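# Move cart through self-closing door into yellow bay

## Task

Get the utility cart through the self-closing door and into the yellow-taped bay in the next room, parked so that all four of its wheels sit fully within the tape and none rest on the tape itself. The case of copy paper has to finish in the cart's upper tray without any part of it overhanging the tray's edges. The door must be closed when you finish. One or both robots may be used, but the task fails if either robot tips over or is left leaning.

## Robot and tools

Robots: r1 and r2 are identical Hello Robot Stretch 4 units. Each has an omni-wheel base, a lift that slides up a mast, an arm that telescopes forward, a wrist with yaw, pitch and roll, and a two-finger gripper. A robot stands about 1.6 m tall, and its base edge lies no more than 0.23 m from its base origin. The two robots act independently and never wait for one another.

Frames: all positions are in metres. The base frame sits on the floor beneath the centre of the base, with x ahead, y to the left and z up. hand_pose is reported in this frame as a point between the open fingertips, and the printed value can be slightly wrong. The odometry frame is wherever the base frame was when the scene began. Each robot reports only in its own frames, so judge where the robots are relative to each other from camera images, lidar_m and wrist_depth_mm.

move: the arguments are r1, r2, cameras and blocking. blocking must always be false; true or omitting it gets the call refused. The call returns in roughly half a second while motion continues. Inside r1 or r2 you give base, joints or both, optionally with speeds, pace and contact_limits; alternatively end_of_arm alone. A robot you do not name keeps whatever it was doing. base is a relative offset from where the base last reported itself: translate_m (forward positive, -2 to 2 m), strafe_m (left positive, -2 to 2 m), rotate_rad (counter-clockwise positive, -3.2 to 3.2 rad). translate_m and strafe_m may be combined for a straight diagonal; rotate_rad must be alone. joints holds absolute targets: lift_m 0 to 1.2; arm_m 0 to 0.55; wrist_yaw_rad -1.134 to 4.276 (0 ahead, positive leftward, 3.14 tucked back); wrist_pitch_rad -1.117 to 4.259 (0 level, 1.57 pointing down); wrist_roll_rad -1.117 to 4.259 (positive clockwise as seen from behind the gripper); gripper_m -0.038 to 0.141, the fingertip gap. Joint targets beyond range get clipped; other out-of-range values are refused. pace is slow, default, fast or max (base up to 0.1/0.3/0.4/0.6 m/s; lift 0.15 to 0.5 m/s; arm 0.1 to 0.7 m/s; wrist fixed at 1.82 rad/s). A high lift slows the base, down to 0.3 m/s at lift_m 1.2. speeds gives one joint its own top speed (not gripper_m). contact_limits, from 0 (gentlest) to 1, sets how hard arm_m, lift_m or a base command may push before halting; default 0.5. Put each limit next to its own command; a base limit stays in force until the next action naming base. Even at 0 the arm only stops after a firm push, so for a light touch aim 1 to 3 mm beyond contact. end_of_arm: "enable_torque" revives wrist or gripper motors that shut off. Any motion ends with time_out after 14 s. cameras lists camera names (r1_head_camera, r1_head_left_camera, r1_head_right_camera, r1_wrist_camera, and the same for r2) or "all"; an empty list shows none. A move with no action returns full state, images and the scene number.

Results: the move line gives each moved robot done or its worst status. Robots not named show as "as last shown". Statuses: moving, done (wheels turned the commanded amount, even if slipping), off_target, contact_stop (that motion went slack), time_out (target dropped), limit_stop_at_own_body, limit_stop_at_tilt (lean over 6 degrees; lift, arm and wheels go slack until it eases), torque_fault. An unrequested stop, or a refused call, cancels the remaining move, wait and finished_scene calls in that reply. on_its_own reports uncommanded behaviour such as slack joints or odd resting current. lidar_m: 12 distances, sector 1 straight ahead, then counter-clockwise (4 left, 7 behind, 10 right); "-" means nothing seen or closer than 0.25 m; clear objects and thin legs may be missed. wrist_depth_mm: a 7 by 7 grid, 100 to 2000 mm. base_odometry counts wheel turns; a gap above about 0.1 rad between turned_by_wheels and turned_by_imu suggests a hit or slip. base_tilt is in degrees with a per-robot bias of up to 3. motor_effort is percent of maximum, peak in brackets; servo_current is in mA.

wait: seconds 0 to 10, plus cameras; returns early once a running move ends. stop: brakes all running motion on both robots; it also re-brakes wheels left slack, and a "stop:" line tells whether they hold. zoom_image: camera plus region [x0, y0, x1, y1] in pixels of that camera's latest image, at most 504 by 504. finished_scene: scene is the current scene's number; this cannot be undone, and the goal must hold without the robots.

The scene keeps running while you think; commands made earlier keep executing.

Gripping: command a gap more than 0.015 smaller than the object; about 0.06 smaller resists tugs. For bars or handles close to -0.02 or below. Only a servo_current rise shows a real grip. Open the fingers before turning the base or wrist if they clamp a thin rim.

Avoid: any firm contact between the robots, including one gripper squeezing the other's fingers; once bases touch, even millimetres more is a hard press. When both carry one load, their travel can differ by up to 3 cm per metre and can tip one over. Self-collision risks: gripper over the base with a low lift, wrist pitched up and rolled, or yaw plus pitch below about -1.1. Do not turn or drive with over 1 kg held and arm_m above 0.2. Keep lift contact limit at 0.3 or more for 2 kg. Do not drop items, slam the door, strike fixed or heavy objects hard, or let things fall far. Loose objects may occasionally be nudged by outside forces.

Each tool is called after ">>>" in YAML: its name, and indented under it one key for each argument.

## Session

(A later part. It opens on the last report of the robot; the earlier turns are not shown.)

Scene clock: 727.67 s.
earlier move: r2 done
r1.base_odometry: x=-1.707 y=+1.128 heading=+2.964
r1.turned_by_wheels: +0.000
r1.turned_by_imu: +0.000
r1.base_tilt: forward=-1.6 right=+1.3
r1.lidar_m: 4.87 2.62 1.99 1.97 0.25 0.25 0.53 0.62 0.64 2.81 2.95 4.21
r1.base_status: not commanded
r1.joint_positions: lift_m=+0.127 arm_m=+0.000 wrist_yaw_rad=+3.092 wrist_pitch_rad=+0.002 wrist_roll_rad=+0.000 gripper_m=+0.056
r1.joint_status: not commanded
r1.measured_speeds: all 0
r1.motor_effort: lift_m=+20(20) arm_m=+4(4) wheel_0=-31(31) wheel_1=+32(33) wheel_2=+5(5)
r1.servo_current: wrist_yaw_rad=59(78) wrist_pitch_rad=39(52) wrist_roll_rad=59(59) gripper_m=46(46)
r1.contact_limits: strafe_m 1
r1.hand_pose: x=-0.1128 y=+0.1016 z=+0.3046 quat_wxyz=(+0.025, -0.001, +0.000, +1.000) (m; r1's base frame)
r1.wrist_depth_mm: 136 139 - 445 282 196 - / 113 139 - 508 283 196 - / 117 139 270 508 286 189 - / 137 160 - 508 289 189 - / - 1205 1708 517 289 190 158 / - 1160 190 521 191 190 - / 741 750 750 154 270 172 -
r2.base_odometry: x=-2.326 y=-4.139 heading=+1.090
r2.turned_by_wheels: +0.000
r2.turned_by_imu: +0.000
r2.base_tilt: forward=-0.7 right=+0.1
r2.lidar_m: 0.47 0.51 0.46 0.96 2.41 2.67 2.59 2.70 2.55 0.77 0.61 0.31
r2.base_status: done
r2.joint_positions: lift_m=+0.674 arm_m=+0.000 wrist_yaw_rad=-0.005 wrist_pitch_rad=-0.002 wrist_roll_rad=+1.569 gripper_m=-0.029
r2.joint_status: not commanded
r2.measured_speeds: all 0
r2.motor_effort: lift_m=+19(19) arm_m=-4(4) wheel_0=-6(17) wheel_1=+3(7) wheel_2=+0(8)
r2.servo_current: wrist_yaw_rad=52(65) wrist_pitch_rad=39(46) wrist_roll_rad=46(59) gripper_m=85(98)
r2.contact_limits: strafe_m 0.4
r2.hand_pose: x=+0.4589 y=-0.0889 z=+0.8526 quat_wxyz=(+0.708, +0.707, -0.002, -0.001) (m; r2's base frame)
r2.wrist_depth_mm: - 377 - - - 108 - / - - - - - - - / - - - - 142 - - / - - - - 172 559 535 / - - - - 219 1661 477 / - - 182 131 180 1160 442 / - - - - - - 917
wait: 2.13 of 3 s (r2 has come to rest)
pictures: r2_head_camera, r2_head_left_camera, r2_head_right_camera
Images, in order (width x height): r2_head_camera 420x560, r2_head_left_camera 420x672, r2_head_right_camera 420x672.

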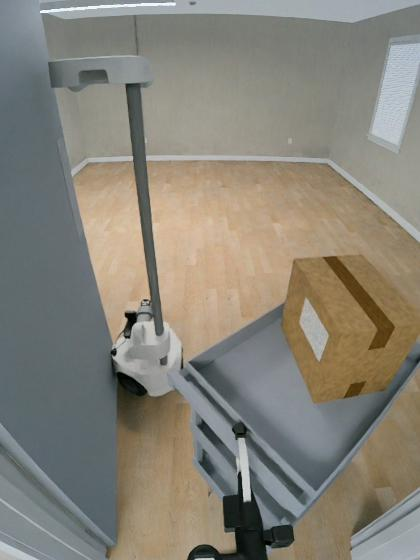

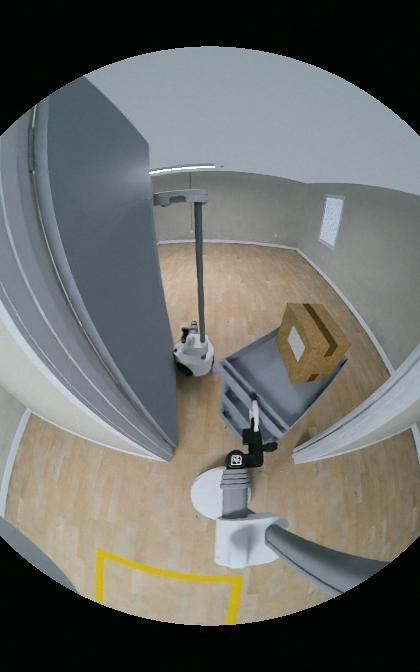

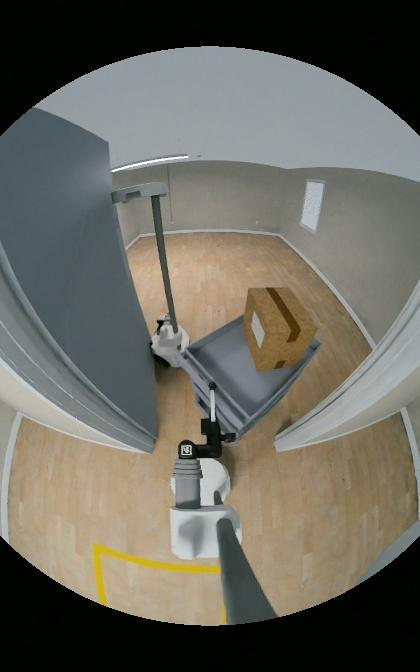

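>>> move:
  r2: {"base":{"translate_m":-0.72,"strafe_m":0.5},"pace":"slow","contact_limits":{"translate_m":0.4}}
  blocking: false

>>> wait:
  seconds: 4
  cameras: ["r2_head_left_camera"]

>>> wait:
  seconds: 7
  cameras: ["r2_head_right_camera","r2_head_left_camera","r2_head_camera"]

Scene clock: 743.73 s.
move: r2 moving
r1: as last shown
r1.lidar_m: 4.86 2.63 2.01 1.97 0.25 0.25 0.56 0.61 0.65 2.79 2.95 4.18
r1.servo_current: wrist_yaw_rad=46(59) wrist_pitch_rad=39(46) wrist_roll_rad=52(59) gripper_m=39(46)
r1.contact_limits: strafe_m 1
r1.wrist_depth_mm: 136 138 - 442 282 195 - / 113 139 - 504 286 196 - / 117 140 268 504 287 189 - / 137 160 - 512 289 189 - / 158 1182 1537 517 289 189 158 / - 1182 190 525 191 190 - / 750 750 759 153 271 172 -
r2.base_odometry: x=-2.338 y=-4.145 heading=+1.090
r2.turned_by_wheels: +0.000
r2.turned_by_imu: +0.001
r2.base_tilt: forward=-0.7 right=+0.0
r2.lidar_m: 0.47 0.50 0.44 1.02 2.40 2.68 2.59 2.68 2.56 0.81 0.64 0.31
r2.base_status: translate_m moving; strafe_m moving
r2.joint_positions: lift_m=+0.674 arm_m=+0.000 wrist_yaw_rad=-0.005 wrist_pitch_rad=-0.002 wrist_roll_rad=+1.569 gripper_m=-0.029
r2.joint_status: not commanded
r2.measured_speeds: translate_m=-0.044 strafe_m=+0.031 rotate_rad=-0.002 lift_m=+0.000 arm_m=+0.000 wrist_yaw_rad=+0.000 wrist_pitch_rad=+0.000 wrist_roll_rad=+0.000
r2.motor_effort: lift_m=+19(19) arm_m=-4(4) wheel_0=-11(14) wheel_1=+4(5) wheel_2=+10(11)
r2.servo_current: wrist_yaw_rad=52(65) wrist_pitch_rad=39(46) wrist_roll_rad=46(52) gripper_m=85(91)
r2.contact_limits: translate_m 0.4
r2.hand_pose: x=+0.4589 y=-0.0889 z=+0.8526 quat_wxyz=(+0.708, +0.707, -0.002, -0.001) (m; r2's base frame)
r2.wrist_depth_mm: - 373 - - - 108 - / - - - - - - - / - - - - 143 - - / - - - - 172 559 530 / - - - - 217 1661 480 / - 991 183 131 180 1008 442 / - - - - - - 917
pictures: none

Scene clock: 747.73 s.
earlier move: r2 moving
r1.base_odometry: x=-1.707 y=+1.128 heading=+2.964
r1.turned_by_wheels: +0.000
r1.turned_by_imu: +0.000
r1.base_tilt: forward=-1.6 right=+1.3
r1.lidar_m: 4.86 2.63 1.99 1.97 0.25 0.26 0.54 0.61 1.40 2.81 2.95 4.18
r1.base_status: not commanded
r1.joint_positions: lift_m=+0.127 arm_m=+0.000 wrist_yaw_rad=+3.092 wrist_pitch_rad=+0.002 wrist_roll_rad=+0.000 gripper_m=+0.056
r1.joint_status: not commanded
r1.measured_speeds: all 0
r1.motor_effort: lift_m=+20(20) arm_m=+4(4) wheel_0=-31(32) wheel_1=+32(33) wheel_2=+5(5)
r1.servo_current: wrist_yaw_rad=52(72) wrist_pitch_rad=46(52) wrist_roll_rad=52(65) gripper_m=39(52)
r1.contact_limits: strafe_m 1
r1.hand_pose: x=-0.1128 y=+0.1016 z=+0.3046 quat_wxyz=(+0.025, -0.001, +0.000, +1.000) (m; r1's base frame)
r1.wrist_depth_mm: 136 138 - 496 282 196 - / 113 139 1499 500 285 197 - / 117 139 235 508 286 189 - / 137 160 - 508 289 189 - / - - 1499 455 289 190 158 / - 1098 192 521 191 190 - / 788 759 759 153 270 172 -
r2.base_odometry: x=-2.684 y=-4.327 heading=+1.090
r2.turned_by_wheels: +0.001
r2.turned_by_imu: +0.001
r2.base_tilt: forward=-0.7 right=+0.0
r2.lidar_m: 0.44 0.56 0.84 2.06 2.18 2.32 2.25 2.39 2.76 1.96 0.99 0.34
r2.base_status: translate_m moving; strafe_m moving
r2.joint_positions: lift_m=+0.674 arm_m=+0.000 wrist_yaw_rad=+0.001 wrist_pitch_rad=-0.002 wrist_roll_rad=+1.569 gripper_m=-0.029
r2.joint_status: not commanded
r2.measured_speeds: translate_m=-0.083 strafe_m=+0.058 rotate_rad=+0.001 lift_m=+0.000 arm_m=+0.000 wrist_yaw_rad=+0.000 wrist_pitch_rad=+0.000 wrist_roll_rad=+0.000
r2.motor_effort: lift_m=+19(19) arm_m=-4(4) wheel_0=-5(14) wheel_1=+7(7) wheel_2=+10(12)
r2.servo_current: wrist_yaw_rad=33(65) wrist_pitch_rad=39(52) wrist_roll_rad=52(65) gripper_m=85(91)
r2.contact_limits: translate_m 0.4
r2.hand_pose: x=+0.4594 y=-0.0872 z=+0.8526 quat_wxyz=(+0.708, +0.707, +0.000, +0.001) (m; r2's base frame)
r2.wrist_depth_mm: - 375 377 - 138 - - / - 404 404 - 152 - - / - - 530 - 169 - - / - - 1255 113 191 - - / - - - 129 213 1255 521 / - - 185 152 179 - 469 / - - - - - - -
wait: 4.00 s; no rest
pictures: r2_head_left_camera
Images, in order (width x height): r2_head_left_camera 420x672.

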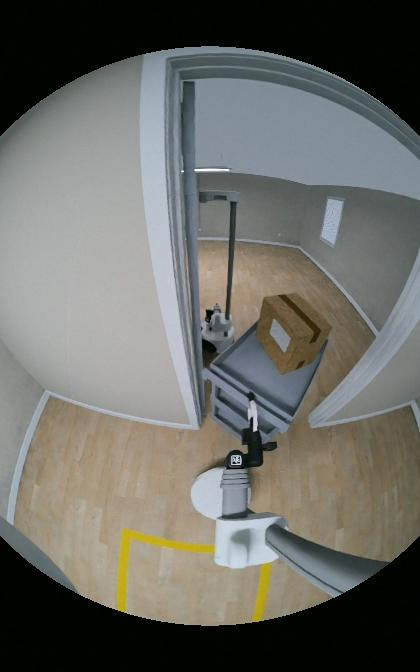

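Scene clock: 753.20 s.
earlier move: r2 done
r1.base_odometry: x=-1.707 y=+1.128 heading=+2.964
r1.turned_by_wheels: +0.000
r1.turned_by_imu: +0.000
r1.base_tilt: forward=-1.6 right=+1.3
r1.lidar_m: 4.86 2.64 1.97 1.97 0.25 0.25 0.55 1.10 1.40 2.80 2.95 4.19
r1.base_status: not commanded
r1.joint_positions: lift_m=+0.127 arm_m=+0.000 wrist_yaw_rad=+3.092 wrist_pitch_rad=+0.002 wrist_roll_rad=+0.000 gripper_m=+0.056
r1.joint_status: not commanded
r1.measured_speeds: all 0
r1.motor_effort: lift_m=+20(20) arm_m=+4(4) wheel_0=-31(32) wheel_1=+33(33) wheel_2=+5(5)
r1.servo_current: wrist_yaw_rad=59(72) wrist_pitch_rad=39(52) wrist_roll_rad=59(72) gripper_m=46(52)
r1.contact_limits: strafe_m 1
r1.hand_pose: x=-0.1128 y=+0.1016 z=+0.3046 quat_wxyz=(+0.025, -0.001, +0.000, +1.000) (m; r1's base frame)
r1.wrist_depth_mm: 136 138 1042 442 282 195 - / 113 139 976 449 286 196 - / 117 139 228 504 285 188 - / 137 160 - 512 289 189 - / 1983 - - 455 289 190 158 / 1182 1205 193 521 191 190 - / 831 759 759 153 271 172 -
r2.base_odometry: x=-3.102 y=-4.546 heading=+1.090
r2.turned_by_wheels: +0.000
r2.turned_by_imu: +0.000
r2.base_tilt: forward=-0.7 right=+0.1
r2.lidar_m: 0.45 0.59 1.41 1.80 1.89 1.93 1.86 1.94 2.75 2.93 1.44 0.36
r2.base_status: done
r2.joint_positions: lift_m=+0.674 arm_m=+0.000 wrist_yaw_rad=+0.001 wrist_pitch_rad=-0.002 wrist_roll_rad=+1.569 gripper_m=-0.029
r2.joint_status: not commanded
r2.measured_speeds: all 0
r2.motor_effort: lift_m=+19(19) arm_m=-4(4) wheel_0=-4(14) wheel_1=+4(7) wheel_2=+6(12)
r2.servo_current: wrist_yaw_rad=39(65) wrist_pitch_rad=46(52) wrist_roll_rad=52(65) gripper_m=85(91)
r2.contact_limits: translate_m 0.4
r2.hand_pose: x=+0.4594 y=-0.0872 z=+0.8526 quat_wxyz=(+0.708, +0.707, +0.000, +0.001) (m; r2's base frame)
r2.wrist_depth_mm: - 442 427 103 156 - - / - 407 397 110 169 - - / - - 449 119 183 - - / - - 580 133 201 - - / - - - 147 222 - - / - - 182 161 178 - 496 / - - - - - - -
wait: 5.47 of 7 s (r2 has come to rest)
pictures: r2_head_camera, r2_head_left_camera, r2_head_right_camera
Images, in order (width x height): r2_head_camera 420x560, r2_head_left_camera 420x672, r2_head_right_camera 420x672.

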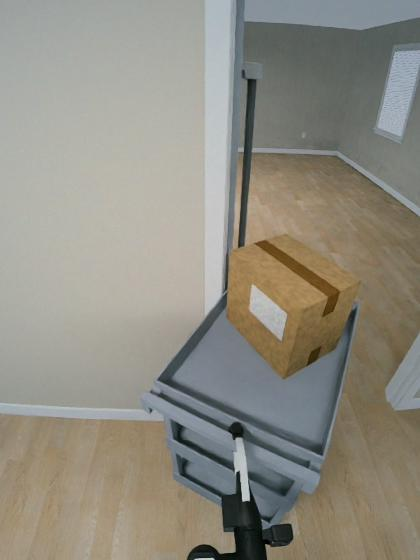

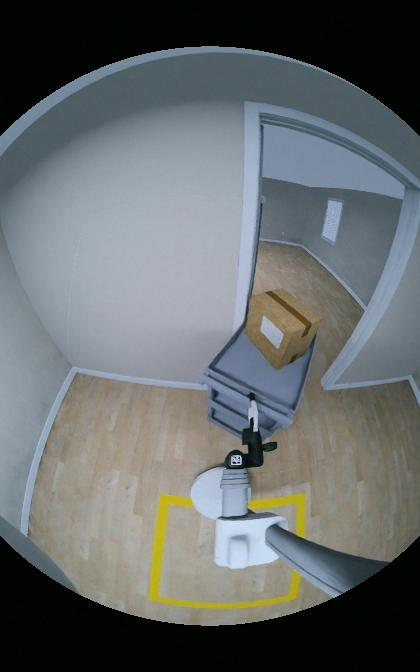

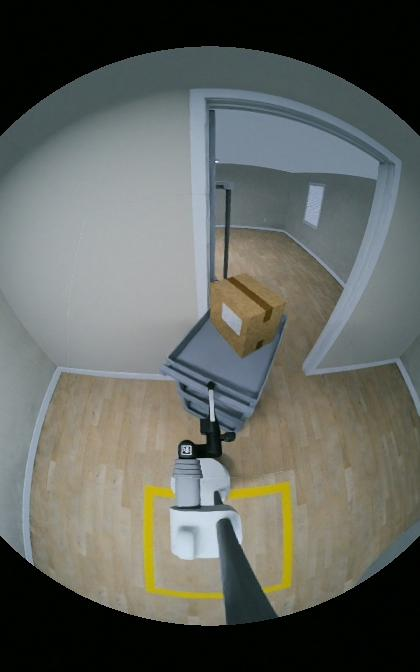

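>>> move:
  r2: {"base":{"translate_m":-0.45,"strafe_m":0.12},"pace":"slow","contact_limits":{"translate_m":0.4}}
  blocking: false

>>> wait:
  seconds: 7

>>> wait:
  seconds: 0
  cameras: ["r2_head_right_camera","r2_head_left_camera","r2_head_camera"]

Scene clock: 763.50 s.
move: r2 moving
r1: as last shown
r1.lidar_m: 4.87 2.63 2.00 1.97 0.25 0.25 0.55 1.12 1.38 2.80 2.95 4.18
r1.motor_effort: lift_m=+20(20) arm_m=+4(4) wheel_0=-31(31) wheel_1=+33(33) wheel_2=+5(5)
r1.servo_current: wrist_yaw_rad=52(72) wrist_pitch_rad=46(52) wrist_roll_rad=52(52) gripper_m=33(46)
r1.contact_limits: strafe_m 1
r1.wrist_depth_mm: 136 138 1025 436 282 195 - / 113 139 991 449 283 196 - / 117 140 227 508 286 189 - / 136 160 - 508 289 189 - / 1921 1983 - 459 289 190 158 / 1182 1182 193 521 191 190 - / 854 759 759 153 272 172 -
r2.base_odometry: x=-3.111 y=-4.555 heading=+1.090
r2.turned_by_wheels: +0.000
r2.turned_by_imu: +0.000
r2.base_tilt: forward=-0.7 right=+0.0
r2.lidar_m: 0.46 0.57 1.41 1.79 1.88 1.93 1.84 1.97 2.73 2.92 1.41 0.35
r2.base_status: translate_m moving; strafe_m moving
r2.joint_positions: lift_m=+0.674 arm_m=+0.000 wrist_yaw_rad=+0.001 wrist_pitch_rad=-0.002 wrist_roll_rad=+1.569 gripper_m=-0.029
r2.joint_status: not commanded
r2.measured_speeds: translate_m=-0.049 strafe_m=+0.013 rotate_rad=-0.001 lift_m=+0.000 arm_m=+0.000 wrist_yaw_rad=+0.000 wrist_pitch_rad=+0.000 wrist_roll_rad=+0.000
r2.motor_effort: lift_m=+19(19) arm_m=-4(4) wheel_0=-10(10) wheel_1=-6(7) wheel_2=+12(12)
r2.servo_current: wrist_yaw_rad=39(59) wrist_pitch_rad=39(46) wrist_roll_rad=59(59) gripper_m=91(98)
r2.contact_limits: translate_m 0.4
r2.hand_pose: x=+0.4594 y=-0.0872 z=+0.8526 quat_wxyz=(+0.708, +0.707, +0.000, +0.001) (m; r2's base frame)
r2.wrist_depth_mm: - 442 430 102 155 - - / - 407 397 109 168 - - / - - 473 119 183 - - / - - 580 132 200 - - / - - - 147 221 - - / - - 182 162 178 - 496 / - - - - - - -
pictures: none

Scene clock: 768.90 s.
earlier move: r2 done
r1.base_odometry: x=-1.707 y=+1.128 heading=+2.964
r1.turned_by_wheels: +0.000
r1.turned_by_imu: +0.000
r1.base_tilt: forward=-1.6 right=+1.3
r1.lidar_m: 4.87 2.62 2.02 1.95 0.25 0.26 0.54 1.30 1.39 2.81 2.96 4.21
r1.base_status: not commanded
r1.joint_positions: lift_m=+0.127 arm_m=+0.000 wrist_yaw_rad=+3.092 wrist_pitch_rad=+0.002 wrist_roll_rad=+0.000 gripper_m=+0.056
r1.joint_status: not commanded
r1.measured_speeds: all 0
r1.motor_effort: lift_m=+20(20) arm_m=+4(5) wheel_0=-31(32) wheel_1=+33(33) wheel_2=+5(5)
r1.servo_current: wrist_yaw_rad=59(72) wrist_pitch_rad=46(52) wrist_roll_rad=59(72) gripper_m=39(46)
r1.contact_limits: strafe_m 1
r1.hand_pose: x=-0.1128 y=+0.1016 z=+0.3046 quat_wxyz=(+0.025, -0.001, +0.000, +1.000) (m; r1's base frame)
r1.wrist_depth_mm: 136 138 - 496 281 196 - / 113 139 - 449 285 196 - / 117 139 264 449 287 188 - / 137 160 - 512 287 190 - / 1983 - 1983 521 289 190 158 / 1182 1205 193 521 191 190 - / 831 759 750 153 271 172 -
r2.base_odometry: x=-3.416 y=-4.889 heading=+1.090
r2.turned_by_wheels: +0.000
r2.turned_by_imu: +0.002
r2.base_tilt: forward=-0.6 right=+0.0
r2.lidar_m: 0.42 0.50 1.75 1.69 1.79 1.46 1.40 1.49 2.09 3.04 1.94 0.38
r2.base_status: done
r2.joint_positions: lift_m=+0.674 arm_m=+0.000 wrist_yaw_rad=+0.003 wrist_pitch_rad=-0.002 wrist_roll_rad=+1.569 gripper_m=-0.029
r2.joint_status: not commanded
r2.measured_speeds: all 0
r2.motor_effort: lift_m=+19(19) arm_m=-4(4) wheel_0=+0(10) wheel_1=-5(8) wheel_2=+8(13)
r2.servo_current: wrist_yaw_rad=52(59) wrist_pitch_rad=39(52) wrist_roll_rad=39(59) gripper_m=85(98)
r2.contact_limits: translate_m 0.4
r2.hand_pose: x=+0.4596 y=-0.0866 z=+0.8526 quat_wxyz=(+0.708, +0.707, +0.000, +0.002) (m; r2's base frame)
r2.wrist_depth_mm: - - 517 120 172 661 - / - 473 445 126 183 - - / - 455 436 135 195 798 - / - - 530 145 208 - - / - - 615 154 224 - - / - - 183 168 178 - 517 / - - - - - - 462
wait: 5.40 of 7 s (r2 has come to rest)
pictures: none

Scene clock: 768.90 s.
r1.base_odometry: x=-1.707 y=+1.128 heading=+2.964
r1.turned_by_wheels: +0.000
r1.turned_by_imu: +0.000
r1.base_tilt: forward=-1.6 right=+1.3
r1.lidar_m: 4.87 2.62 2.02 1.95 0.25 0.26 0.54 1.30 1.39 2.81 2.96 4.21
r1.base_status: not commanded
r1.joint_positions: lift_m=+0.127 arm_m=+0.000 wrist_yaw_rad=+3.092 wrist_pitch_rad=+0.002 wrist_roll_rad=+0.000 gripper_m=+0.056
r1.joint_status: not commanded
r1.measured_speeds: all 0
r1.motor_effort: lift_m=+20(20) arm_m=+4(5) wheel_0=-31(32) wheel_1=+33(33) wheel_2=+5(5)
r1.servo_current: wrist_yaw_rad=59(72) wrist_pitch_rad=46(52) wrist_roll_rad=59(72) gripper_m=39(46)
r1.contact_limits: strafe_m 1
r1.hand_pose: x=-0.1128 y=+0.1016 z=+0.3046 quat_wxyz=(+0.025, -0.001, +0.000, +1.000) (m; r1's base frame)
r1.wrist_depth_mm: 136 138 - 496 281 196 - / 113 139 - 449 285 196 - / 117 139 264 449 287 188 - / 137 160 - 512 287 190 - / 1983 - 1983 521 289 190 158 / 1182 1205 193 521 191 190 - / 831 759 750 153 271 172 -
r2.base_odometry: x=-3.416 y=-4.889 heading=+1.090
r2.turned_by_wheels: +0.000
r2.turned_by_imu: +0.000
r2.base_tilt: forward=-0.6 right=+0.0
r2.lidar_m: 0.42 0.50 1.75 1.69 1.79 1.46 1.40 1.49 2.09 3.04 1.94 0.38
r2.base_status: done
r2.joint_positions: lift_m=+0.674 arm_m=+0.000 wrist_yaw_rad=+0.003 wrist_pitch_rad=-0.002 wrist_roll_rad=+1.569 gripper_m=-0.029
r2.joint_status: not commanded
r2.measured_speeds: all 0
r2.motor_effort: lift_m=+19(19) arm_m=-4(4) wheel_0=+0(10) wheel_1=-5(8) wheel_2=+8(13)
r2.servo_current: wrist_yaw_rad=52(59) wrist_pitch_rad=39(52) wrist_roll_rad=39(59) gripper_m=85(98)
r2.contact_limits: translate_m 0.4
r2.hand_pose: x=+0.4596 y=-0.0866 z=+0.8526 quat_wxyz=(+0.708, +0.707, +0.000, +0.002) (m; r2's base frame)
r2.wrist_depth_mm: - - 517 120 172 661 - / - 473 445 126 183 - - / - 455 436 135 195 798 - / - - 530 145 208 - - / - - 615 154 224 - - / - - 183 168 178 - 517 / - - - - - - 462
pictures: r2_head_camera, r2_head_left_camera, r2_head_right_camera
Images, in order (width x height): r2_head_camera 420x560, r2_head_left_camera 420x672, r2_head_right_camera 420x672.

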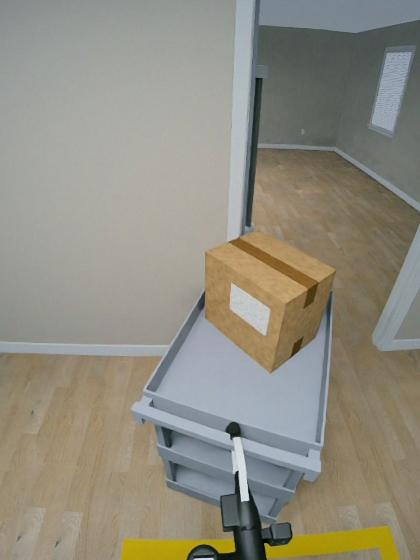

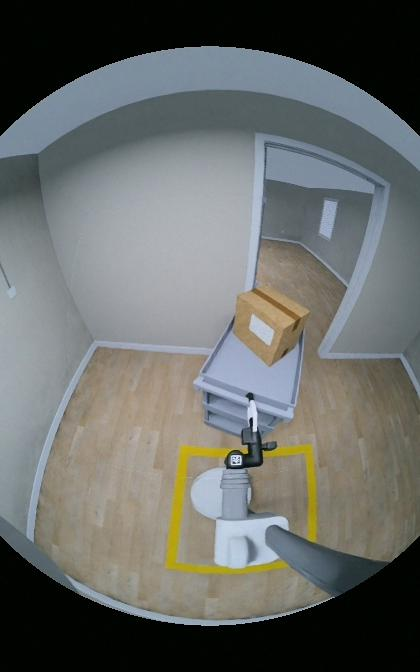

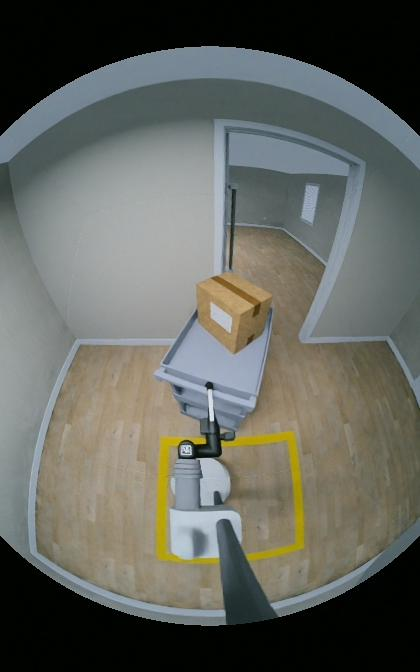

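>>> move:
  r2: {"base":{"translate_m":-0.5},"pace":"slow","contact_limits":{"translate_m":0.4}}
  blocking: false

>>> wait:
  seconds: 7

>>> wait:
  seconds: 0
  cameras: ["r2_head_right_camera","r2_head_left_camera","r2_head_camera"]

Scene clock: 778.10 s.
move: r2 moving
r1: as last shown
r1.lidar_m: 4.86 2.62 2.01 1.97 0.25 0.25 0.54 1.31 1.41 2.80 2.97 4.19
r1.motor_effort: lift_m=+20(20) arm_m=+4(4) wheel_0=-31(31) wheel_1=+32(33) wheel_2=+5(5)
r1.servo_current: wrist_yaw_rad=46(72) wrist_pitch_rad=46(46) wrist_roll_rad=52(59) gripper_m=39(39)
r1.contact_limits: strafe_m 1
r1.wrist_depth_mm: 136 139 - 500 282 195 - / 113 139 - 442 285 196 - / 117 139 265 452 287 189 - / 137 161 - 512 289 189 - / 1983 - 1983 517 289 190 158 / 1182 1205 193 521 191 190 - / 842 750 759 154 271 172 -
r2.base_odometry: x=-3.422 y=-4.900 heading=+1.091
r2.turned_by_wheels: +0.000
r2.turned_by_imu: +0.001
r2.base_tilt: forward=-0.7 right=+0.1
r2.lidar_m: 0.41 0.53 1.75 1.69 1.80 1.44 1.39 1.49 2.04 3.01 1.92 0.39
r2.base_status: translate_m moving
r2.joint_positions: lift_m=+0.674 arm_m=+0.000 wrist_yaw_rad=+0.003 wrist_pitch_rad=-0.002 wrist_roll_rad=+1.569 gripper_m=-0.029
r2.joint_status: not commanded
r2.measured_speeds: translate_m=-0.049 strafe_m=+0.000 rotate_rad=+0.001 lift_m=+0.000 arm_m=+0.000 wrist_yaw_rad=+0.000 wrist_pitch_rad=+0.000 wrist_roll_rad=+0.000
r2.motor_effort: lift_m=+19(19) arm_m=-4(4) wheel_0=-1(5) wheel_1=-6(8) wheel_2=+14(14)
r2.servo_current: wrist_yaw_rad=52(52) wrist_pitch_rad=46(46) wrist_roll_rad=46(52) gripper_m=91(91)
r2.contact_limits: translate_m 0.4
r2.hand_pose: x=+0.4596 y=-0.0865 z=+0.8526 quat_wxyz=(+0.708, +0.707, +0.000, +0.002) (m; r2's base frame)
r2.wrist_depth_mm: - - 517 120 174 661 - / - 477 445 126 183 - - / - 452 436 135 195 788 - / - - 530 146 209 - - / - - 615 154 224 - - / - - 183 168 177 - 521 / - - - - - - 462
pictures: none

Scene clock: 783.87 s.
earlier move: r2 done
r1.base_odometry: x=-1.707 y=+1.128 heading=+2.964
r1.turned_by_wheels: +0.000
r1.turned_by_imu: +0.000
r1.base_tilt: forward=-1.6 right=+1.3
r1.lidar_m: 4.85 2.61 2.01 1.98 0.25 0.25 0.53 1.30 1.40 2.81 2.97 4.17
r1.base_status: not commanded
r1.joint_positions: lift_m=+0.127 arm_m=+0.000 wrist_yaw_rad=+3.092 wrist_pitch_rad=+0.002 wrist_roll_rad=+0.000 gripper_m=+0.056
r1.joint_status: not commanded
r1.measured_speeds: all 0
r1.motor_effort: lift_m=+20(20) arm_m=+4(4) wheel_0=-31(31) wheel_1=+33(33) wheel_2=+5(5)
r1.servo_current: wrist_yaw_rad=46(78) wrist_pitch_rad=39(52) wrist_roll_rad=46(78) gripper_m=39(46)
r1.contact_limits: strafe_m 1
r1.hand_pose: x=-0.1128 y=+0.1016 z=+0.3046 quat_wxyz=(+0.025, -0.001, +0.000, +1.000) (m; r1's base frame)
r1.wrist_depth_mm: 136 138 - 442 282 195 - / 113 139 - 504 286 197 - / 117 139 268 508 286 189 - / 137 160 - 512 289 189 - / 1983 - - 512 289 189 157 / 1182 1205 193 521 191 190 - / 854 750 759 153 271 172 -
r2.base_odometry: x=-3.647 y=-5.332 heading=+1.090
r2.turned_by_wheels: +0.000
r2.turned_by_imu: +0.002
r2.base_tilt: forward=-0.7 right=+0.1
r2.lidar_m: 0.38 0.42 1.74 1.71 1.28 0.95 0.90 0.95 1.36 3.03 2.60 0.45
r2.base_status: done
r2.joint_positions: lift_m=+0.674 arm_m=+0.000 wrist_yaw_rad=+0.003 wrist_pitch_rad=-0.002 wrist_roll_rad=+1.569 gripper_m=-0.029
r2.joint_status: not commanded
r2.measured_speeds: all 0
r2.motor_effort: lift_m=+19(19) arm_m=-4(4) wheel_0=-2(8) wheel_1=-5(8) wheel_2=+7(14)
r2.servo_current: wrist_yaw_rad=59(65) wrist_pitch_rad=46(46) wrist_roll_rad=46(65) gripper_m=85(98)
r2.contact_limits: translate_m 0.4
r2.hand_pose: x=+0.4596 y=-0.0864 z=+0.8526 quat_wxyz=(+0.708, +0.707, +0.001, +0.002) (m; r2's base frame)
r2.wrist_depth_mm: 1661 - - 166 224 252 1138 / 1661 - - 167 225 1808 585 / 1661 - 585 169 228 809 - / - 466 469 229 229 809 - / - 500 500 171 231 831 - / - - 186 173 179 - - / - - - - - - -
wait: 5.77 of 7 s (r2 has come to rest)
pictures: none

Scene clock: 783.87 s.
r1.base_odometry: x=-1.707 y=+1.128 heading=+2.964
r1.turned_by_wheels: +0.000
r1.turned_by_imu: +0.000
r1.base_tilt: forward=-1.6 right=+1.3
r1.lidar_m: 4.85 2.61 2.01 1.98 0.25 0.25 0.53 1.30 1.40 2.81 2.97 4.17
r1.base_status: not commanded
r1.joint_positions: lift_m=+0.127 arm_m=+0.000 wrist_yaw_rad=+3.092 wrist_pitch_rad=+0.002 wrist_roll_rad=+0.000 gripper_m=+0.056
r1.joint_status: not commanded
r1.measured_speeds: all 0
r1.motor_effort: lift_m=+20(20) arm_m=+4(4) wheel_0=-31(31) wheel_1=+33(33) wheel_2=+5(5)
r1.servo_current: wrist_yaw_rad=46(78) wrist_pitch_rad=39(52) wrist_roll_rad=46(78) gripper_m=39(46)
r1.contact_limits: strafe_m 1
r1.hand_pose: x=-0.1128 y=+0.1016 z=+0.3046 quat_wxyz=(+0.025, -0.001, +0.000, +1.000) (m; r1's base frame)
r1.wrist_depth_mm: 136 138 - 442 282 195 - / 113 139 - 504 286 197 - / 117 139 268 508 286 189 - / 137 160 - 512 289 189 - / 1983 - - 512 289 189 157 / 1182 1205 193 521 191 190 - / 854 750 759 153 271 172 -
r2.base_odometry: x=-3.647 y=-5.332 heading=+1.090
r2.turned_by_wheels: +0.000
r2.turned_by_imu: +0.000
r2.base_tilt: forward=-0.7 right=+0.1
r2.lidar_m: 0.38 0.42 1.74 1.71 1.28 0.95 0.90 0.95 1.36 3.03 2.60 0.45
r2.base_status: done
r2.joint_positions: lift_m=+0.674 arm_m=+0.000 wrist_yaw_rad=+0.003 wrist_pitch_rad=-0.002 wrist_roll_rad=+1.569 gripper_m=-0.029
r2.joint_status: not commanded
r2.measured_speeds: all 0
r2.motor_effort: lift_m=+19(19) arm_m=-4(4) wheel_0=-2(8) wheel_1=-5(8) wheel_2=+7(14)
r2.servo_current: wrist_yaw_rad=59(65) wrist_pitch_rad=46(46) wrist_roll_rad=46(65) gripper_m=85(98)
r2.contact_limits: translate_m 0.4
r2.hand_pose: x=+0.4596 y=-0.0864 z=+0.8526 quat_wxyz=(+0.708, +0.707, +0.001, +0.002) (m; r2's base frame)
r2.wrist_depth_mm: 1661 - - 166 224 252 1138 / 1661 - - 167 225 1808 585 / 1661 - 585 169 228 809 - / - 466 469 229 229 809 - / - 500 500 171 231 831 - / - - 186 173 179 - - / - - - - - - -
pictures: r2_head_camera, r2_head_left_camera, r2_head_right_camera
Images, in order (width x height): r2_head_camera 420x560, r2_head_left_camera 420x672, r2_head_right_camera 420x672.

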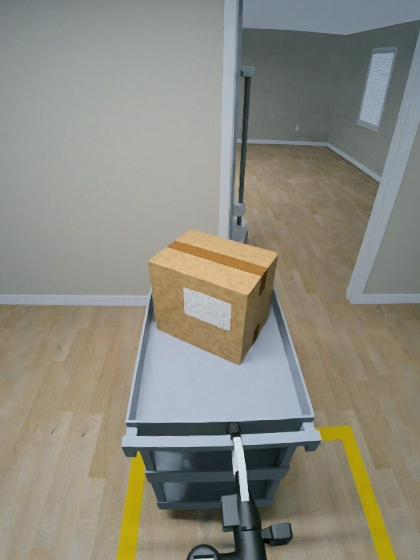

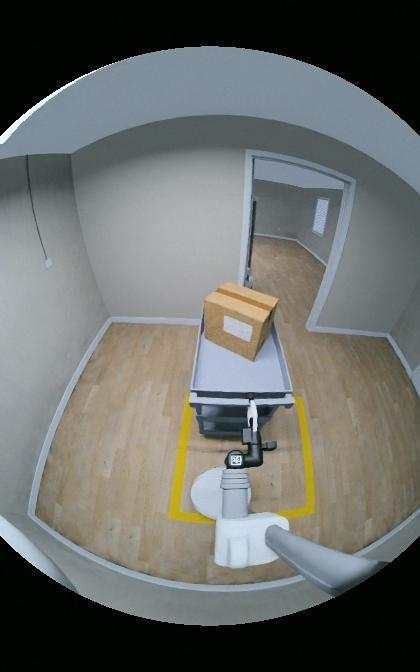

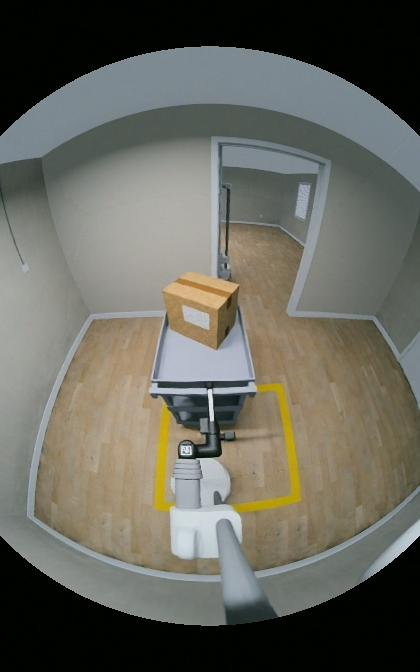

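>>> move:
  r2: {"base":{"translate_m":-0.45,"strafe_m":-0.09},"pace":"slow","contact_limits":{"translate_m":0.4}}
  r1: {"base":{"translate_m":1.1},"contact_limits":{"translate_m":0.8}}
  blocking: false

>>> wait:
  seconds: 7

>>> wait:
  seconds: 3
  cameras: ["r2_head_right_camera","r2_head_left_camera","r2_head_camera","r1_head_left_camera"]

Scene clock: 792.80 s.
move: r1 moving; r2 moving
r1.base_odometry: x=-1.737 y=+1.134 heading=+2.965
r1.turned_by_wheels: +0.001
r1.turned_by_imu: +0.000
r1.base_tilt: forward=-1.6 right=+1.3
r1.lidar_m: 4.82 2.64 1.98 1.95 0.25 0.25 0.55 1.33 1.44 2.81 2.97 4.19
r1.base_status: translate_m moving
r1.joint_positions: lift_m=+0.127 arm_m=+0.000 wrist_yaw_rad=+3.092 wrist_pitch_rad=+0.002 wrist_roll_rad=+0.000 gripper_m=+0.056
r1.joint_status: not commanded
r1.measured_speeds: translate_m=+0.121 strafe_m=+0.000 rotate_rad=+0.006 lift_m=+0.000 arm_m=+0.000 wrist_yaw_rad=+0.000 wrist_pitch_rad=+0.000 wrist_roll_rad=+0.000
r1.motor_effort: lift_m=+20(20) arm_m=+4(4) wheel_0=+2(29) wheel_1=+10(31) wheel_2=-7(8)
r1.servo_current: wrist_yaw_rad=52(65) wrist_pitch_rad=39(46) wrist_roll_rad=26(59) gripper_m=39(46)
r1.contact_limits: translate_m 0.8
r1.hand_pose: x=-0.1128 y=+0.1016 z=+0.3046 quat_wxyz=(+0.025, -0.001, +0.000, +1.000) (m; r1's base frame)
r1.wrist_depth_mm: 136 138 - 508 286 196 - / 113 139 - 512 289 197 - / 116 139 264 462 289 189 - / 137 159 - 517 291 190 - / - - - 530 291 190 158 / 1205 1229 193 535 191 190 - / 854 750 759 153 272 173 -
r2.base_odometry: x=-3.651 y=-5.344 heading=+1.091
r2.turned_by_wheels: +0.000
r2.turned_by_imu: +0.001
r2.base_tilt: forward=-0.7 right=+0.0
r2.lidar_m: 0.39 0.40 1.76 1.68 1.26 0.95 0.90 0.93 1.30 3.00 2.64 0.44
r2.base_status: translate_m moving; strafe_m moving
r2.joint_positions: lift_m=+0.674 arm_m=+0.000 wrist_yaw_rad=+0.003 wrist_pitch_rad=-0.002 wrist_roll_rad=+1.569 gripper_m=-0.029
r2.joint_status: not commanded
r2.measured_speeds: translate_m=-0.048 strafe_m=-0.010 rotate_rad=+0.000 lift_m=+0.000 arm_m=+0.000 wrist_yaw_rad=+0.000 wrist_pitch_rad=+0.000 wrist_roll_rad=+0.000
r2.motor_effort: lift_m=+19(19) arm_m=-4(4) wheel_0=-3(6) wheel_1=-6(8) wheel_2=+12(13)
r2.servo_current: wrist_yaw_rad=46(59) wrist_pitch_rad=39(46) wrist_roll_rad=46(52) gripper_m=85(91)
r2.contact_limits: translate_m 0.4
r2.hand_pose: x=+0.4596 y=-0.0864 z=+0.8526 quat_wxyz=(+0.708, +0.707, +0.001, +0.002) (m; r2's base frame)
r2.wrist_depth_mm: 1618 - - 167 224 251 1118 / 1661 - - 168 225 1756 574 / 1661 - 591 169 229 798 - / - 469 469 229 229 820 - / - 500 500 171 230 820 - / - - 186 173 178 - - / - - - - - - -
pictures: none

Scene clock: 797.47 s.
earlier move: r1 done; r2 moving
r1.base_odometry: x=-2.790 y=+1.322 heading=+2.965
r1.turned_by_wheels: +0.000
r1.turned_by_imu: +0.000
r1.base_tilt: forward=-1.6 right=+1.3
r1.lidar_m: 3.77 2.53 1.91 1.85 1.98 2.04 1.79 1.74 2.92 2.86 3.02 3.86
r1.base_status: done
r1.joint_positions: lift_m=+0.127 arm_m=+0.000 wrist_yaw_rad=+3.092 wrist_pitch_rad=+0.002 wrist_roll_rad=+0.000 gripper_m=+0.056
r1.joint_status: not commanded
r1.measured_speeds: all 0
r1.motor_effort: lift_m=+20(20) arm_m=+4(4) wheel_0=+1(29) wheel_1=+2(31) wheel_2=+1(10)
r1.servo_current: wrist_yaw_rad=52(65) wrist_pitch_rad=39(52) wrist_roll_rad=52(65) gripper_m=46(52)
r1.contact_limits: translate_m 0.8
r1.hand_pose: x=-0.1128 y=+0.1016 z=+0.3046 quat_wxyz=(+0.025, -0.001, +0.000, +1.000) (m; r1's base frame)
r1.wrist_depth_mm: 136 138 - - - - - / 113 138 - - - - - / 117 140 270 - - - - / 137 162 - - - - - / 1661 - 1921 - - - - / 1205 1182 193 1182 187 1138 1118 / 842 750 759 798 778 788 809
r2.base_odometry: x=-3.773 y=-5.765 heading=+1.090
r2.turned_by_wheels: +0.000
r2.turned_by_imu: +0.002
r2.base_tilt: forward=-0.7 right=+0.1
r2.lidar_m: 0.32 0.28 1.86 1.69 0.67 0.49 0.48 0.50 0.74 2.22 3.07 0.44
r2.base_status: translate_m moving; strafe_m moving
r2.joint_positions: lift_m=+0.674 arm_m=+0.000 wrist_yaw_rad=+0.005 wrist_pitch_rad=-0.002 wrist_roll_rad=+1.569 gripper_m=-0.029
r2.joint_status: not commanded
r2.measured_speeds: translate_m=-0.040 strafe_m=-0.008 rotate_rad=+0.001 lift_m=+0.000 arm_m=+0.000 wrist_yaw_rad=+0.000 wrist_pitch_rad=+0.000 wrist_roll_rad=+0.000
r2.motor_effort: lift_m=+19(19) arm_m=-4(4) wheel_0=-2(6) wheel_1=-5(8) wheel_2=+7(15)
r2.servo_current: wrist_yaw_rad=39(65) wrist_pitch_rad=46(46) wrist_roll_rad=46(59) gripper_m=85(91)
r2.contact_limits: translate_m 0.4
r2.hand_pose: x=+0.4598 y=-0.0860 z=+0.8526 quat_wxyz=(+0.708, +0.707, +0.001, +0.002) (m; r2's base frame)
r2.wrist_depth_mm: - - - 255 - 1756 1205 / - - - 274 306 312 309 / - - - 273 281 1808 1229 / - - - 254 264 1808 512 / - - - 187 244 820 - / - - 187 172 177 - - / - - 455 - - - -
wait: 4.67 of 7 s (r1 has come to rest)
pictures: none

Scene clock: 798.17 s.
earlier move: r2 done
r1.base_odometry: x=-2.790 y=+1.322 heading=+2.965
r1.turned_by_wheels: +0.000
r1.turned_by_imu: +0.000
r1.base_tilt: forward=-1.6 right=+1.3
r1.lidar_m: 3.78 2.52 1.93 1.85 1.98 2.05 1.93 1.95 2.93 2.87 3.01 3.86
r1.base_status: done
r1.joint_positions: lift_m=+0.127 arm_m=+0.000 wrist_yaw_rad=+3.092 wrist_pitch_rad=+0.002 wrist_roll_rad=+0.000 gripper_m=+0.056
r1.joint_status: not commanded
r1.measured_speeds: all 0
r1.motor_effort: lift_m=+20(20) arm_m=+4(4) wheel_0=+2(29) wheel_1=+2(31) wheel_2=+2(10)
r1.servo_current: wrist_yaw_rad=52(72) wrist_pitch_rad=39(52) wrist_roll_rad=52(65) gripper_m=39(52)
r1.contact_limits: translate_m 0.8
r1.hand_pose: x=-0.1128 y=+0.1016 z=+0.3046 quat_wxyz=(+0.025, -0.001, +0.000, +1.000) (m; r1's base frame)
r1.wrist_depth_mm: 136 138 - - - - - / 113 139 - - - - - / 117 140 270 - - - - / 137 162 - - - - - / 1863 1708 - - - - - / 1160 1205 194 1205 187 1138 1138 / 842 750 750 798 809 768 809
r2.base_odometry: x=-3.775 y=-5.773 heading=+1.090
r2.turned_by_wheels: +0.000
r2.turned_by_imu: +0.000
r2.base_tilt: forward=-0.7 right=+0.0
r2.lidar_m: 0.30 0.30 1.88 1.68 0.65 0.47 0.44 0.49 0.71 2.17 3.06 0.45
r2.base_status: done
r2.joint_positions: lift_m=+0.674 arm_m=+0.000 wrist_yaw_rad=+0.005 wrist_pitch_rad=-0.002 wrist_roll_rad=+1.569 gripper_m=-0.029
r2.joint_status: not commanded
r2.measured_speeds: all 0
r2.motor_effort: lift_m=+19(19) arm_m=-4(4) wheel_0=-2(6) wheel_1=-4(8) wheel_2=+6(15)
r2.servo_current: wrist_yaw_rad=46(65) wrist_pitch_rad=39(46) wrist_roll_rad=52(59) gripper_m=91(91)
r2.contact_limits: translate_m 0.4
r2.hand_pose: x=+0.4598 y=-0.0860 z=+0.8526 quat_wxyz=(+0.708, +0.707, +0.001, +0.002) (m; r2's base frame)
r2.wrist_depth_mm: - - - 258 - 1756 1205 / - - - 274 312 312 312 / - - - 273 287 1661 1229 / - - - 253 260 1808 521 / - - - 186 244 831 - / - - 187 171 177 - - / - - 449 - - - -
wait: 0.70 of 3 s (r2 has come to rest)
pictures: r1_head_left_camera, r2_head_camera, r2_head_left_camera, r2_head_right_camera
Images, in order (width x height): r1_head_left_camera 420x672, r2_head_camera 420x560, r2_head_left_camera 420x672, r2_head_right_camera 420x672.

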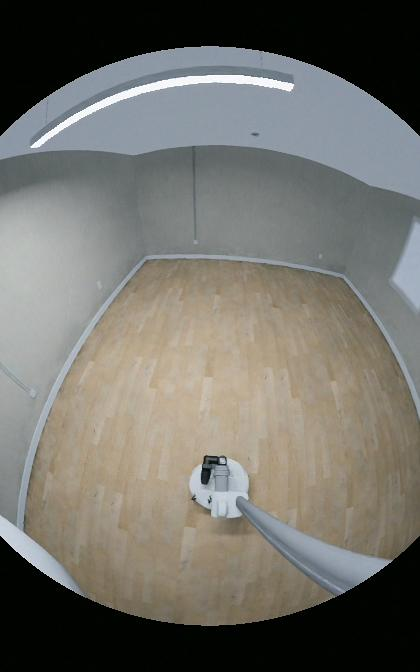

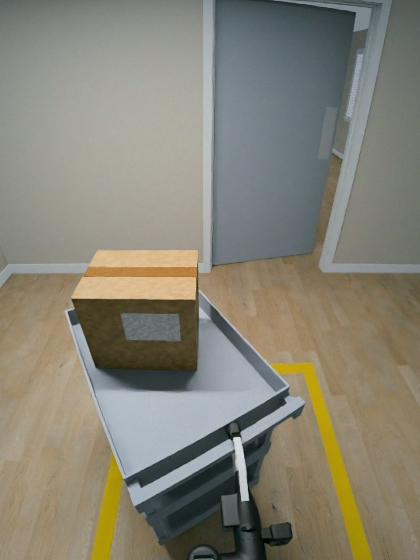

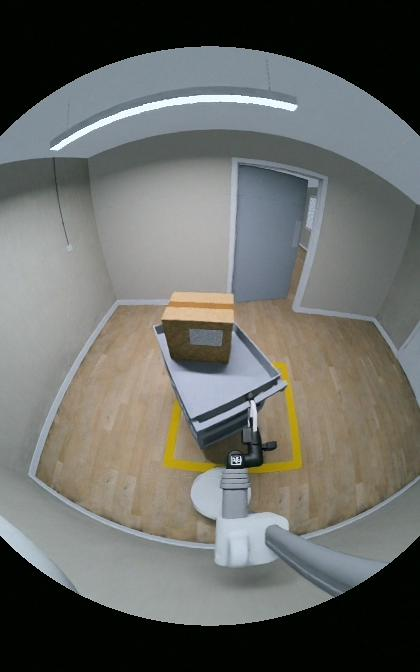

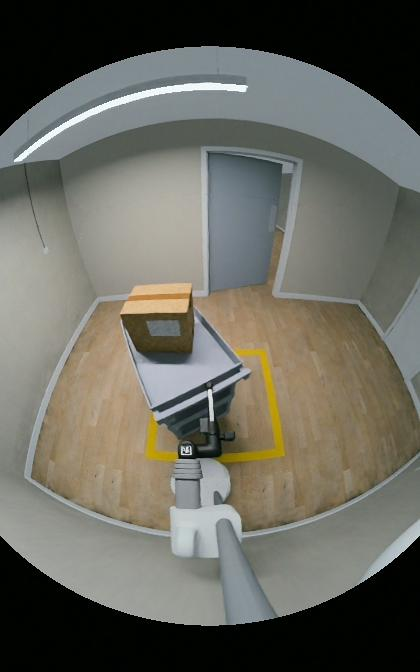

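>>> move:
  r2: {"base":{"strafe_m":0.3},"pace":"slow","contact_limits":{"strafe_m":0.4}}
  blocking: false

>>> wait:
  seconds: 5

>>> wait:
  seconds: 0
  cameras: ["r2_head_right_camera","r2_head_left_camera","r2_head_camera"]

Scene clock: 811.13 s.
move: r2 moving
r1: as last shown
r1.lidar_m: 3.77 2.59 1.93 1.88 1.96 2.06 1.99 2.10 2.92 2.84 3.01 3.84
r1.motor_effort: lift_m=+20(20) arm_m=+4(4) wheel_0=+1(2) wheel_1=+2(2) wheel_2=+1(2)
r1.servo_current: wrist_yaw_rad=52(72) wrist_pitch_rad=52(52) wrist_roll_rad=52(65) gripper_m=39(52)
r1.contact_limits: translate_m 0.8
r1.wrist_depth_mm: 136 138 - - - - - / 113 139 - - - - - / 117 139 270 - - - - / 137 162 - - - - - / 1921 - - - - - - / 1182 1182 195 1182 188 1160 1160 / 854 759 750 809 788 768 798
r2.base_odometry: x=-3.788 y=-5.766 heading=+1.090
r2.turned_by_wheels: +0.000
r2.turned_by_imu: +0.001
r2.base_tilt: forward=-0.7 right=+0.1
r2.lidar_m: 0.32 0.29 1.87 1.69 0.66 0.46 0.45 0.49 0.71 2.16 3.10 0.46
r2.base_status: strafe_m moving
r2.joint_positions: lift_m=+0.674 arm_m=+0.000 wrist_yaw_rad=+0.000 wrist_pitch_rad=-0.002 wrist_roll_rad=+1.569 gripper_m=-0.029
r2.joint_status: not commanded
r2.measured_speeds: translate_m=+0.000 strafe_m=+0.056 rotate_rad=-0.003 lift_m=+0.000 arm_m=+0.000 wrist_yaw_rad=-0.031 wrist_pitch_rad=+0.000 wrist_roll_rad=+0.000
r2.motor_effort: lift_m=+19(19) arm_m=-4(4) wheel_0=-6(10) wheel_1=+8(8) wheel_2=+0(4)
r2.servo_current: wrist_yaw_rad=39(65) wrist_pitch_rad=33(46) wrist_roll_rad=39(59) gripper_m=91(91)
r2.contact_limits: strafe_m 0.4
r2.hand_pose: x=+0.4594 y=-0.0873 z=+0.8526 quat_wxyz=(+0.708, +0.707, +0.000, +0.001) (m; r2's base frame)
r2.wrist_depth_mm: - - - 263 - 1708 1182 / - - - 277 312 315 317 / - - - 274 289 1618 1205 / - - - 255 266 1808 521 / - - - 187 243 820 - / - - 186 171 178 788 - / - - 442 - - - -
pictures: none

Scene clock: 814.77 s.
earlier move: r2 done
r1.base_odometry: x=-2.790 y=+1.322 heading=+2.965
r1.turned_by_wheels: +0.000
r1.turned_by_imu: +0.000
r1.base_tilt: forward=-1.6 right=+1.3
r1.lidar_m: 3.76 2.57 1.91 1.88 1.97 2.04 2.00 2.14 2.95 2.86 3.03 3.85
r1.base_status: not commanded
r1.joint_positions: lift_m=+0.127 arm_m=+0.000 wrist_yaw_rad=+3.092 wrist_pitch_rad=+0.002 wrist_roll_rad=+0.000 gripper_m=+0.056
r1.joint_status: not commanded
r1.measured_speeds: all 0
r1.motor_effort: lift_m=+20(20) arm_m=+4(4) wheel_0=+2(2) wheel_1=+2(2) wheel_2=+1(2)
r1.servo_current: wrist_yaw_rad=65(72) wrist_pitch_rad=46(52) wrist_roll_rad=46(65) gripper_m=39(52)
r1.contact_limits: translate_m 0.8
r1.hand_pose: x=-0.1128 y=+0.1016 z=+0.3046 quat_wxyz=(+0.025, -0.001, +0.000, +1.000) (m; r1's base frame)
r1.wrist_depth_mm: 136 138 - - - - - / 113 139 - - - - - / 117 139 270 - - - - / 137 161 - - - - - / 1921 - - - - - - / 1205 1205 193 1205 187 1160 1118 / 854 750 750 798 788 768 820
r2.base_odometry: x=-4.041 y=-5.634 heading=+1.090
r2.turned_by_wheels: +0.000
r2.turned_by_imu: +0.000
r2.base_tilt: forward=-0.7 right=+0.1
r2.lidar_m: 0.33 0.36 1.57 1.52 0.64 0.47 0.44 0.46 0.68 2.15 3.27 0.44
r2.base_status: done
r2.joint_positions: lift_m=+0.674 arm_m=+0.000 wrist_yaw_rad=-0.009 wrist_pitch_rad=-0.002 wrist_roll_rad=+1.569 gripper_m=-0.029
r2.joint_status: not commanded
r2.measured_speeds: all 0
r2.motor_effort: lift_m=+19(19) arm_m=-4(4) wheel_0=-4(17) wheel_1=+4(9) wheel_2=-4(5)
r2.servo_current: wrist_yaw_rad=65(72) wrist_pitch_rad=39(46) wrist_roll_rad=46(65) gripper_m=91(91)
r2.contact_limits: strafe_m 0.4
r2.hand_pose: x=+0.4585 y=-0.0900 z=+0.8526 quat_wxyz=(+0.708, +0.707, -0.004, -0.003) (m; r2's base frame)
r2.wrist_depth_mm: - - - 205 268 1397 1138 / - - - 198 260 1499 1138 / - - - 190 250 1808 539 / - - 668 183 243 798 - / - - 466 179 236 809 - / - - 186 172 178 - - / - - 508 - - - -
wait: 3.63 of 5 s (r2 has come to rest)
pictures: none

Scene clock: 814.77 s.
r1.base_odometry: x=-2.790 y=+1.322 heading=+2.965
r1.turned_by_wheels: +0.000
r1.turned_by_imu: +0.000
r1.base_tilt: forward=-1.6 right=+1.3
r1.lidar_m: 3.76 2.57 1.91 1.88 1.97 2.04 2.00 2.14 2.95 2.86 3.03 3.85
r1.base_status: not commanded
r1.joint_positions: lift_m=+0.127 arm_m=+0.000 wrist_yaw_rad=+3.092 wrist_pitch_rad=+0.002 wrist_roll_rad=+0.000 gripper_m=+0.056
r1.joint_status: not commanded
r1.measured_speeds: all 0
r1.motor_effort: lift_m=+20(20) arm_m=+4(4) wheel_0=+2(2) wheel_1=+2(2) wheel_2=+1(2)
r1.servo_current: wrist_yaw_rad=65(72) wrist_pitch_rad=46(52) wrist_roll_rad=46(65) gripper_m=39(52)
r1.contact_limits: translate_m 0.8
r1.hand_pose: x=-0.1128 y=+0.1016 z=+0.3046 quat_wxyz=(+0.025, -0.001, +0.000, +1.000) (m; r1's base frame)
r1.wrist_depth_mm: 136 138 - - - - - / 113 139 - - - - - / 117 139 270 - - - - / 137 161 - - - - - / 1921 - - - - - - / 1205 1205 193 1205 187 1160 1118 / 854 750 750 798 788 768 820
r2.base_odometry: x=-4.041 y=-5.634 heading=+1.090
r2.turned_by_wheels: +0.000
r2.turned_by_imu: +0.000
r2.base_tilt: forward=-0.7 right=+0.1
r2.lidar_m: 0.33 0.36 1.57 1.52 0.64 0.47 0.44 0.46 0.68 2.15 3.27 0.44
r2.base_status: done
r2.joint_positions: lift_m=+0.674 arm_m=+0.000 wrist_yaw_rad=-0.009 wrist_pitch_rad=-0.002 wrist_roll_rad=+1.569 gripper_m=-0.029
r2.joint_status: not commanded
r2.measured_speeds: all 0
r2.motor_effort: lift_m=+19(19) arm_m=-4(4) wheel_0=-4(17) wheel_1=+4(9) wheel_2=-4(5)
r2.servo_current: wrist_yaw_rad=65(72) wrist_pitch_rad=39(46) wrist_roll_rad=46(65) gripper_m=91(91)
r2.contact_limits: strafe_m 0.4
r2.hand_pose: x=+0.4585 y=-0.0900 z=+0.8526 quat_wxyz=(+0.708, +0.707, -0.004, -0.003) (m; r2's base frame)
r2.wrist_depth_mm: - - - 205 268 1397 1138 / - - - 198 260 1499 1138 / - - - 190 250 1808 539 / - - 668 183 243 798 - / - - 466 179 236 809 - / - - 186 172 178 - - / - - 508 - - - -
pictures: r2_head_camera, r2_head_left_camera, r2_head_right_camera
Images, in order (width x height): r2_head_camera 420x560, r2_head_left_camera 420x672, r2_head_right_camera 420x672.

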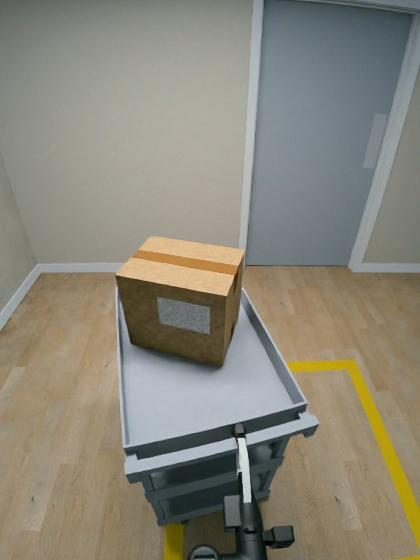

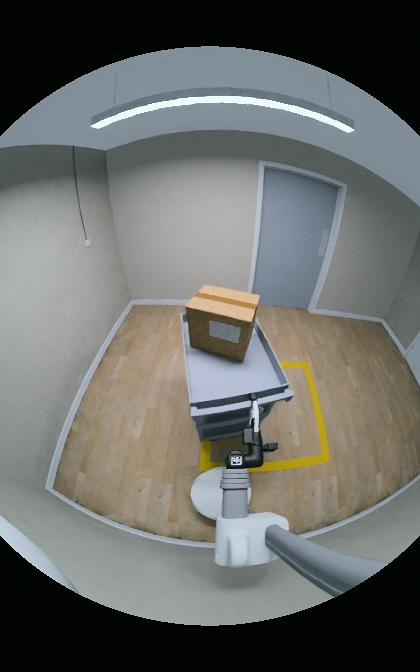

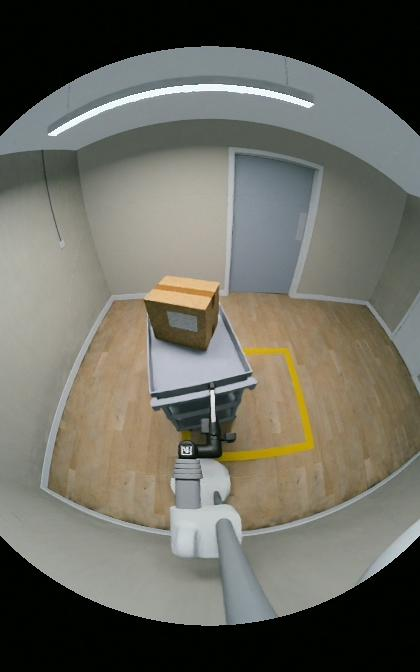

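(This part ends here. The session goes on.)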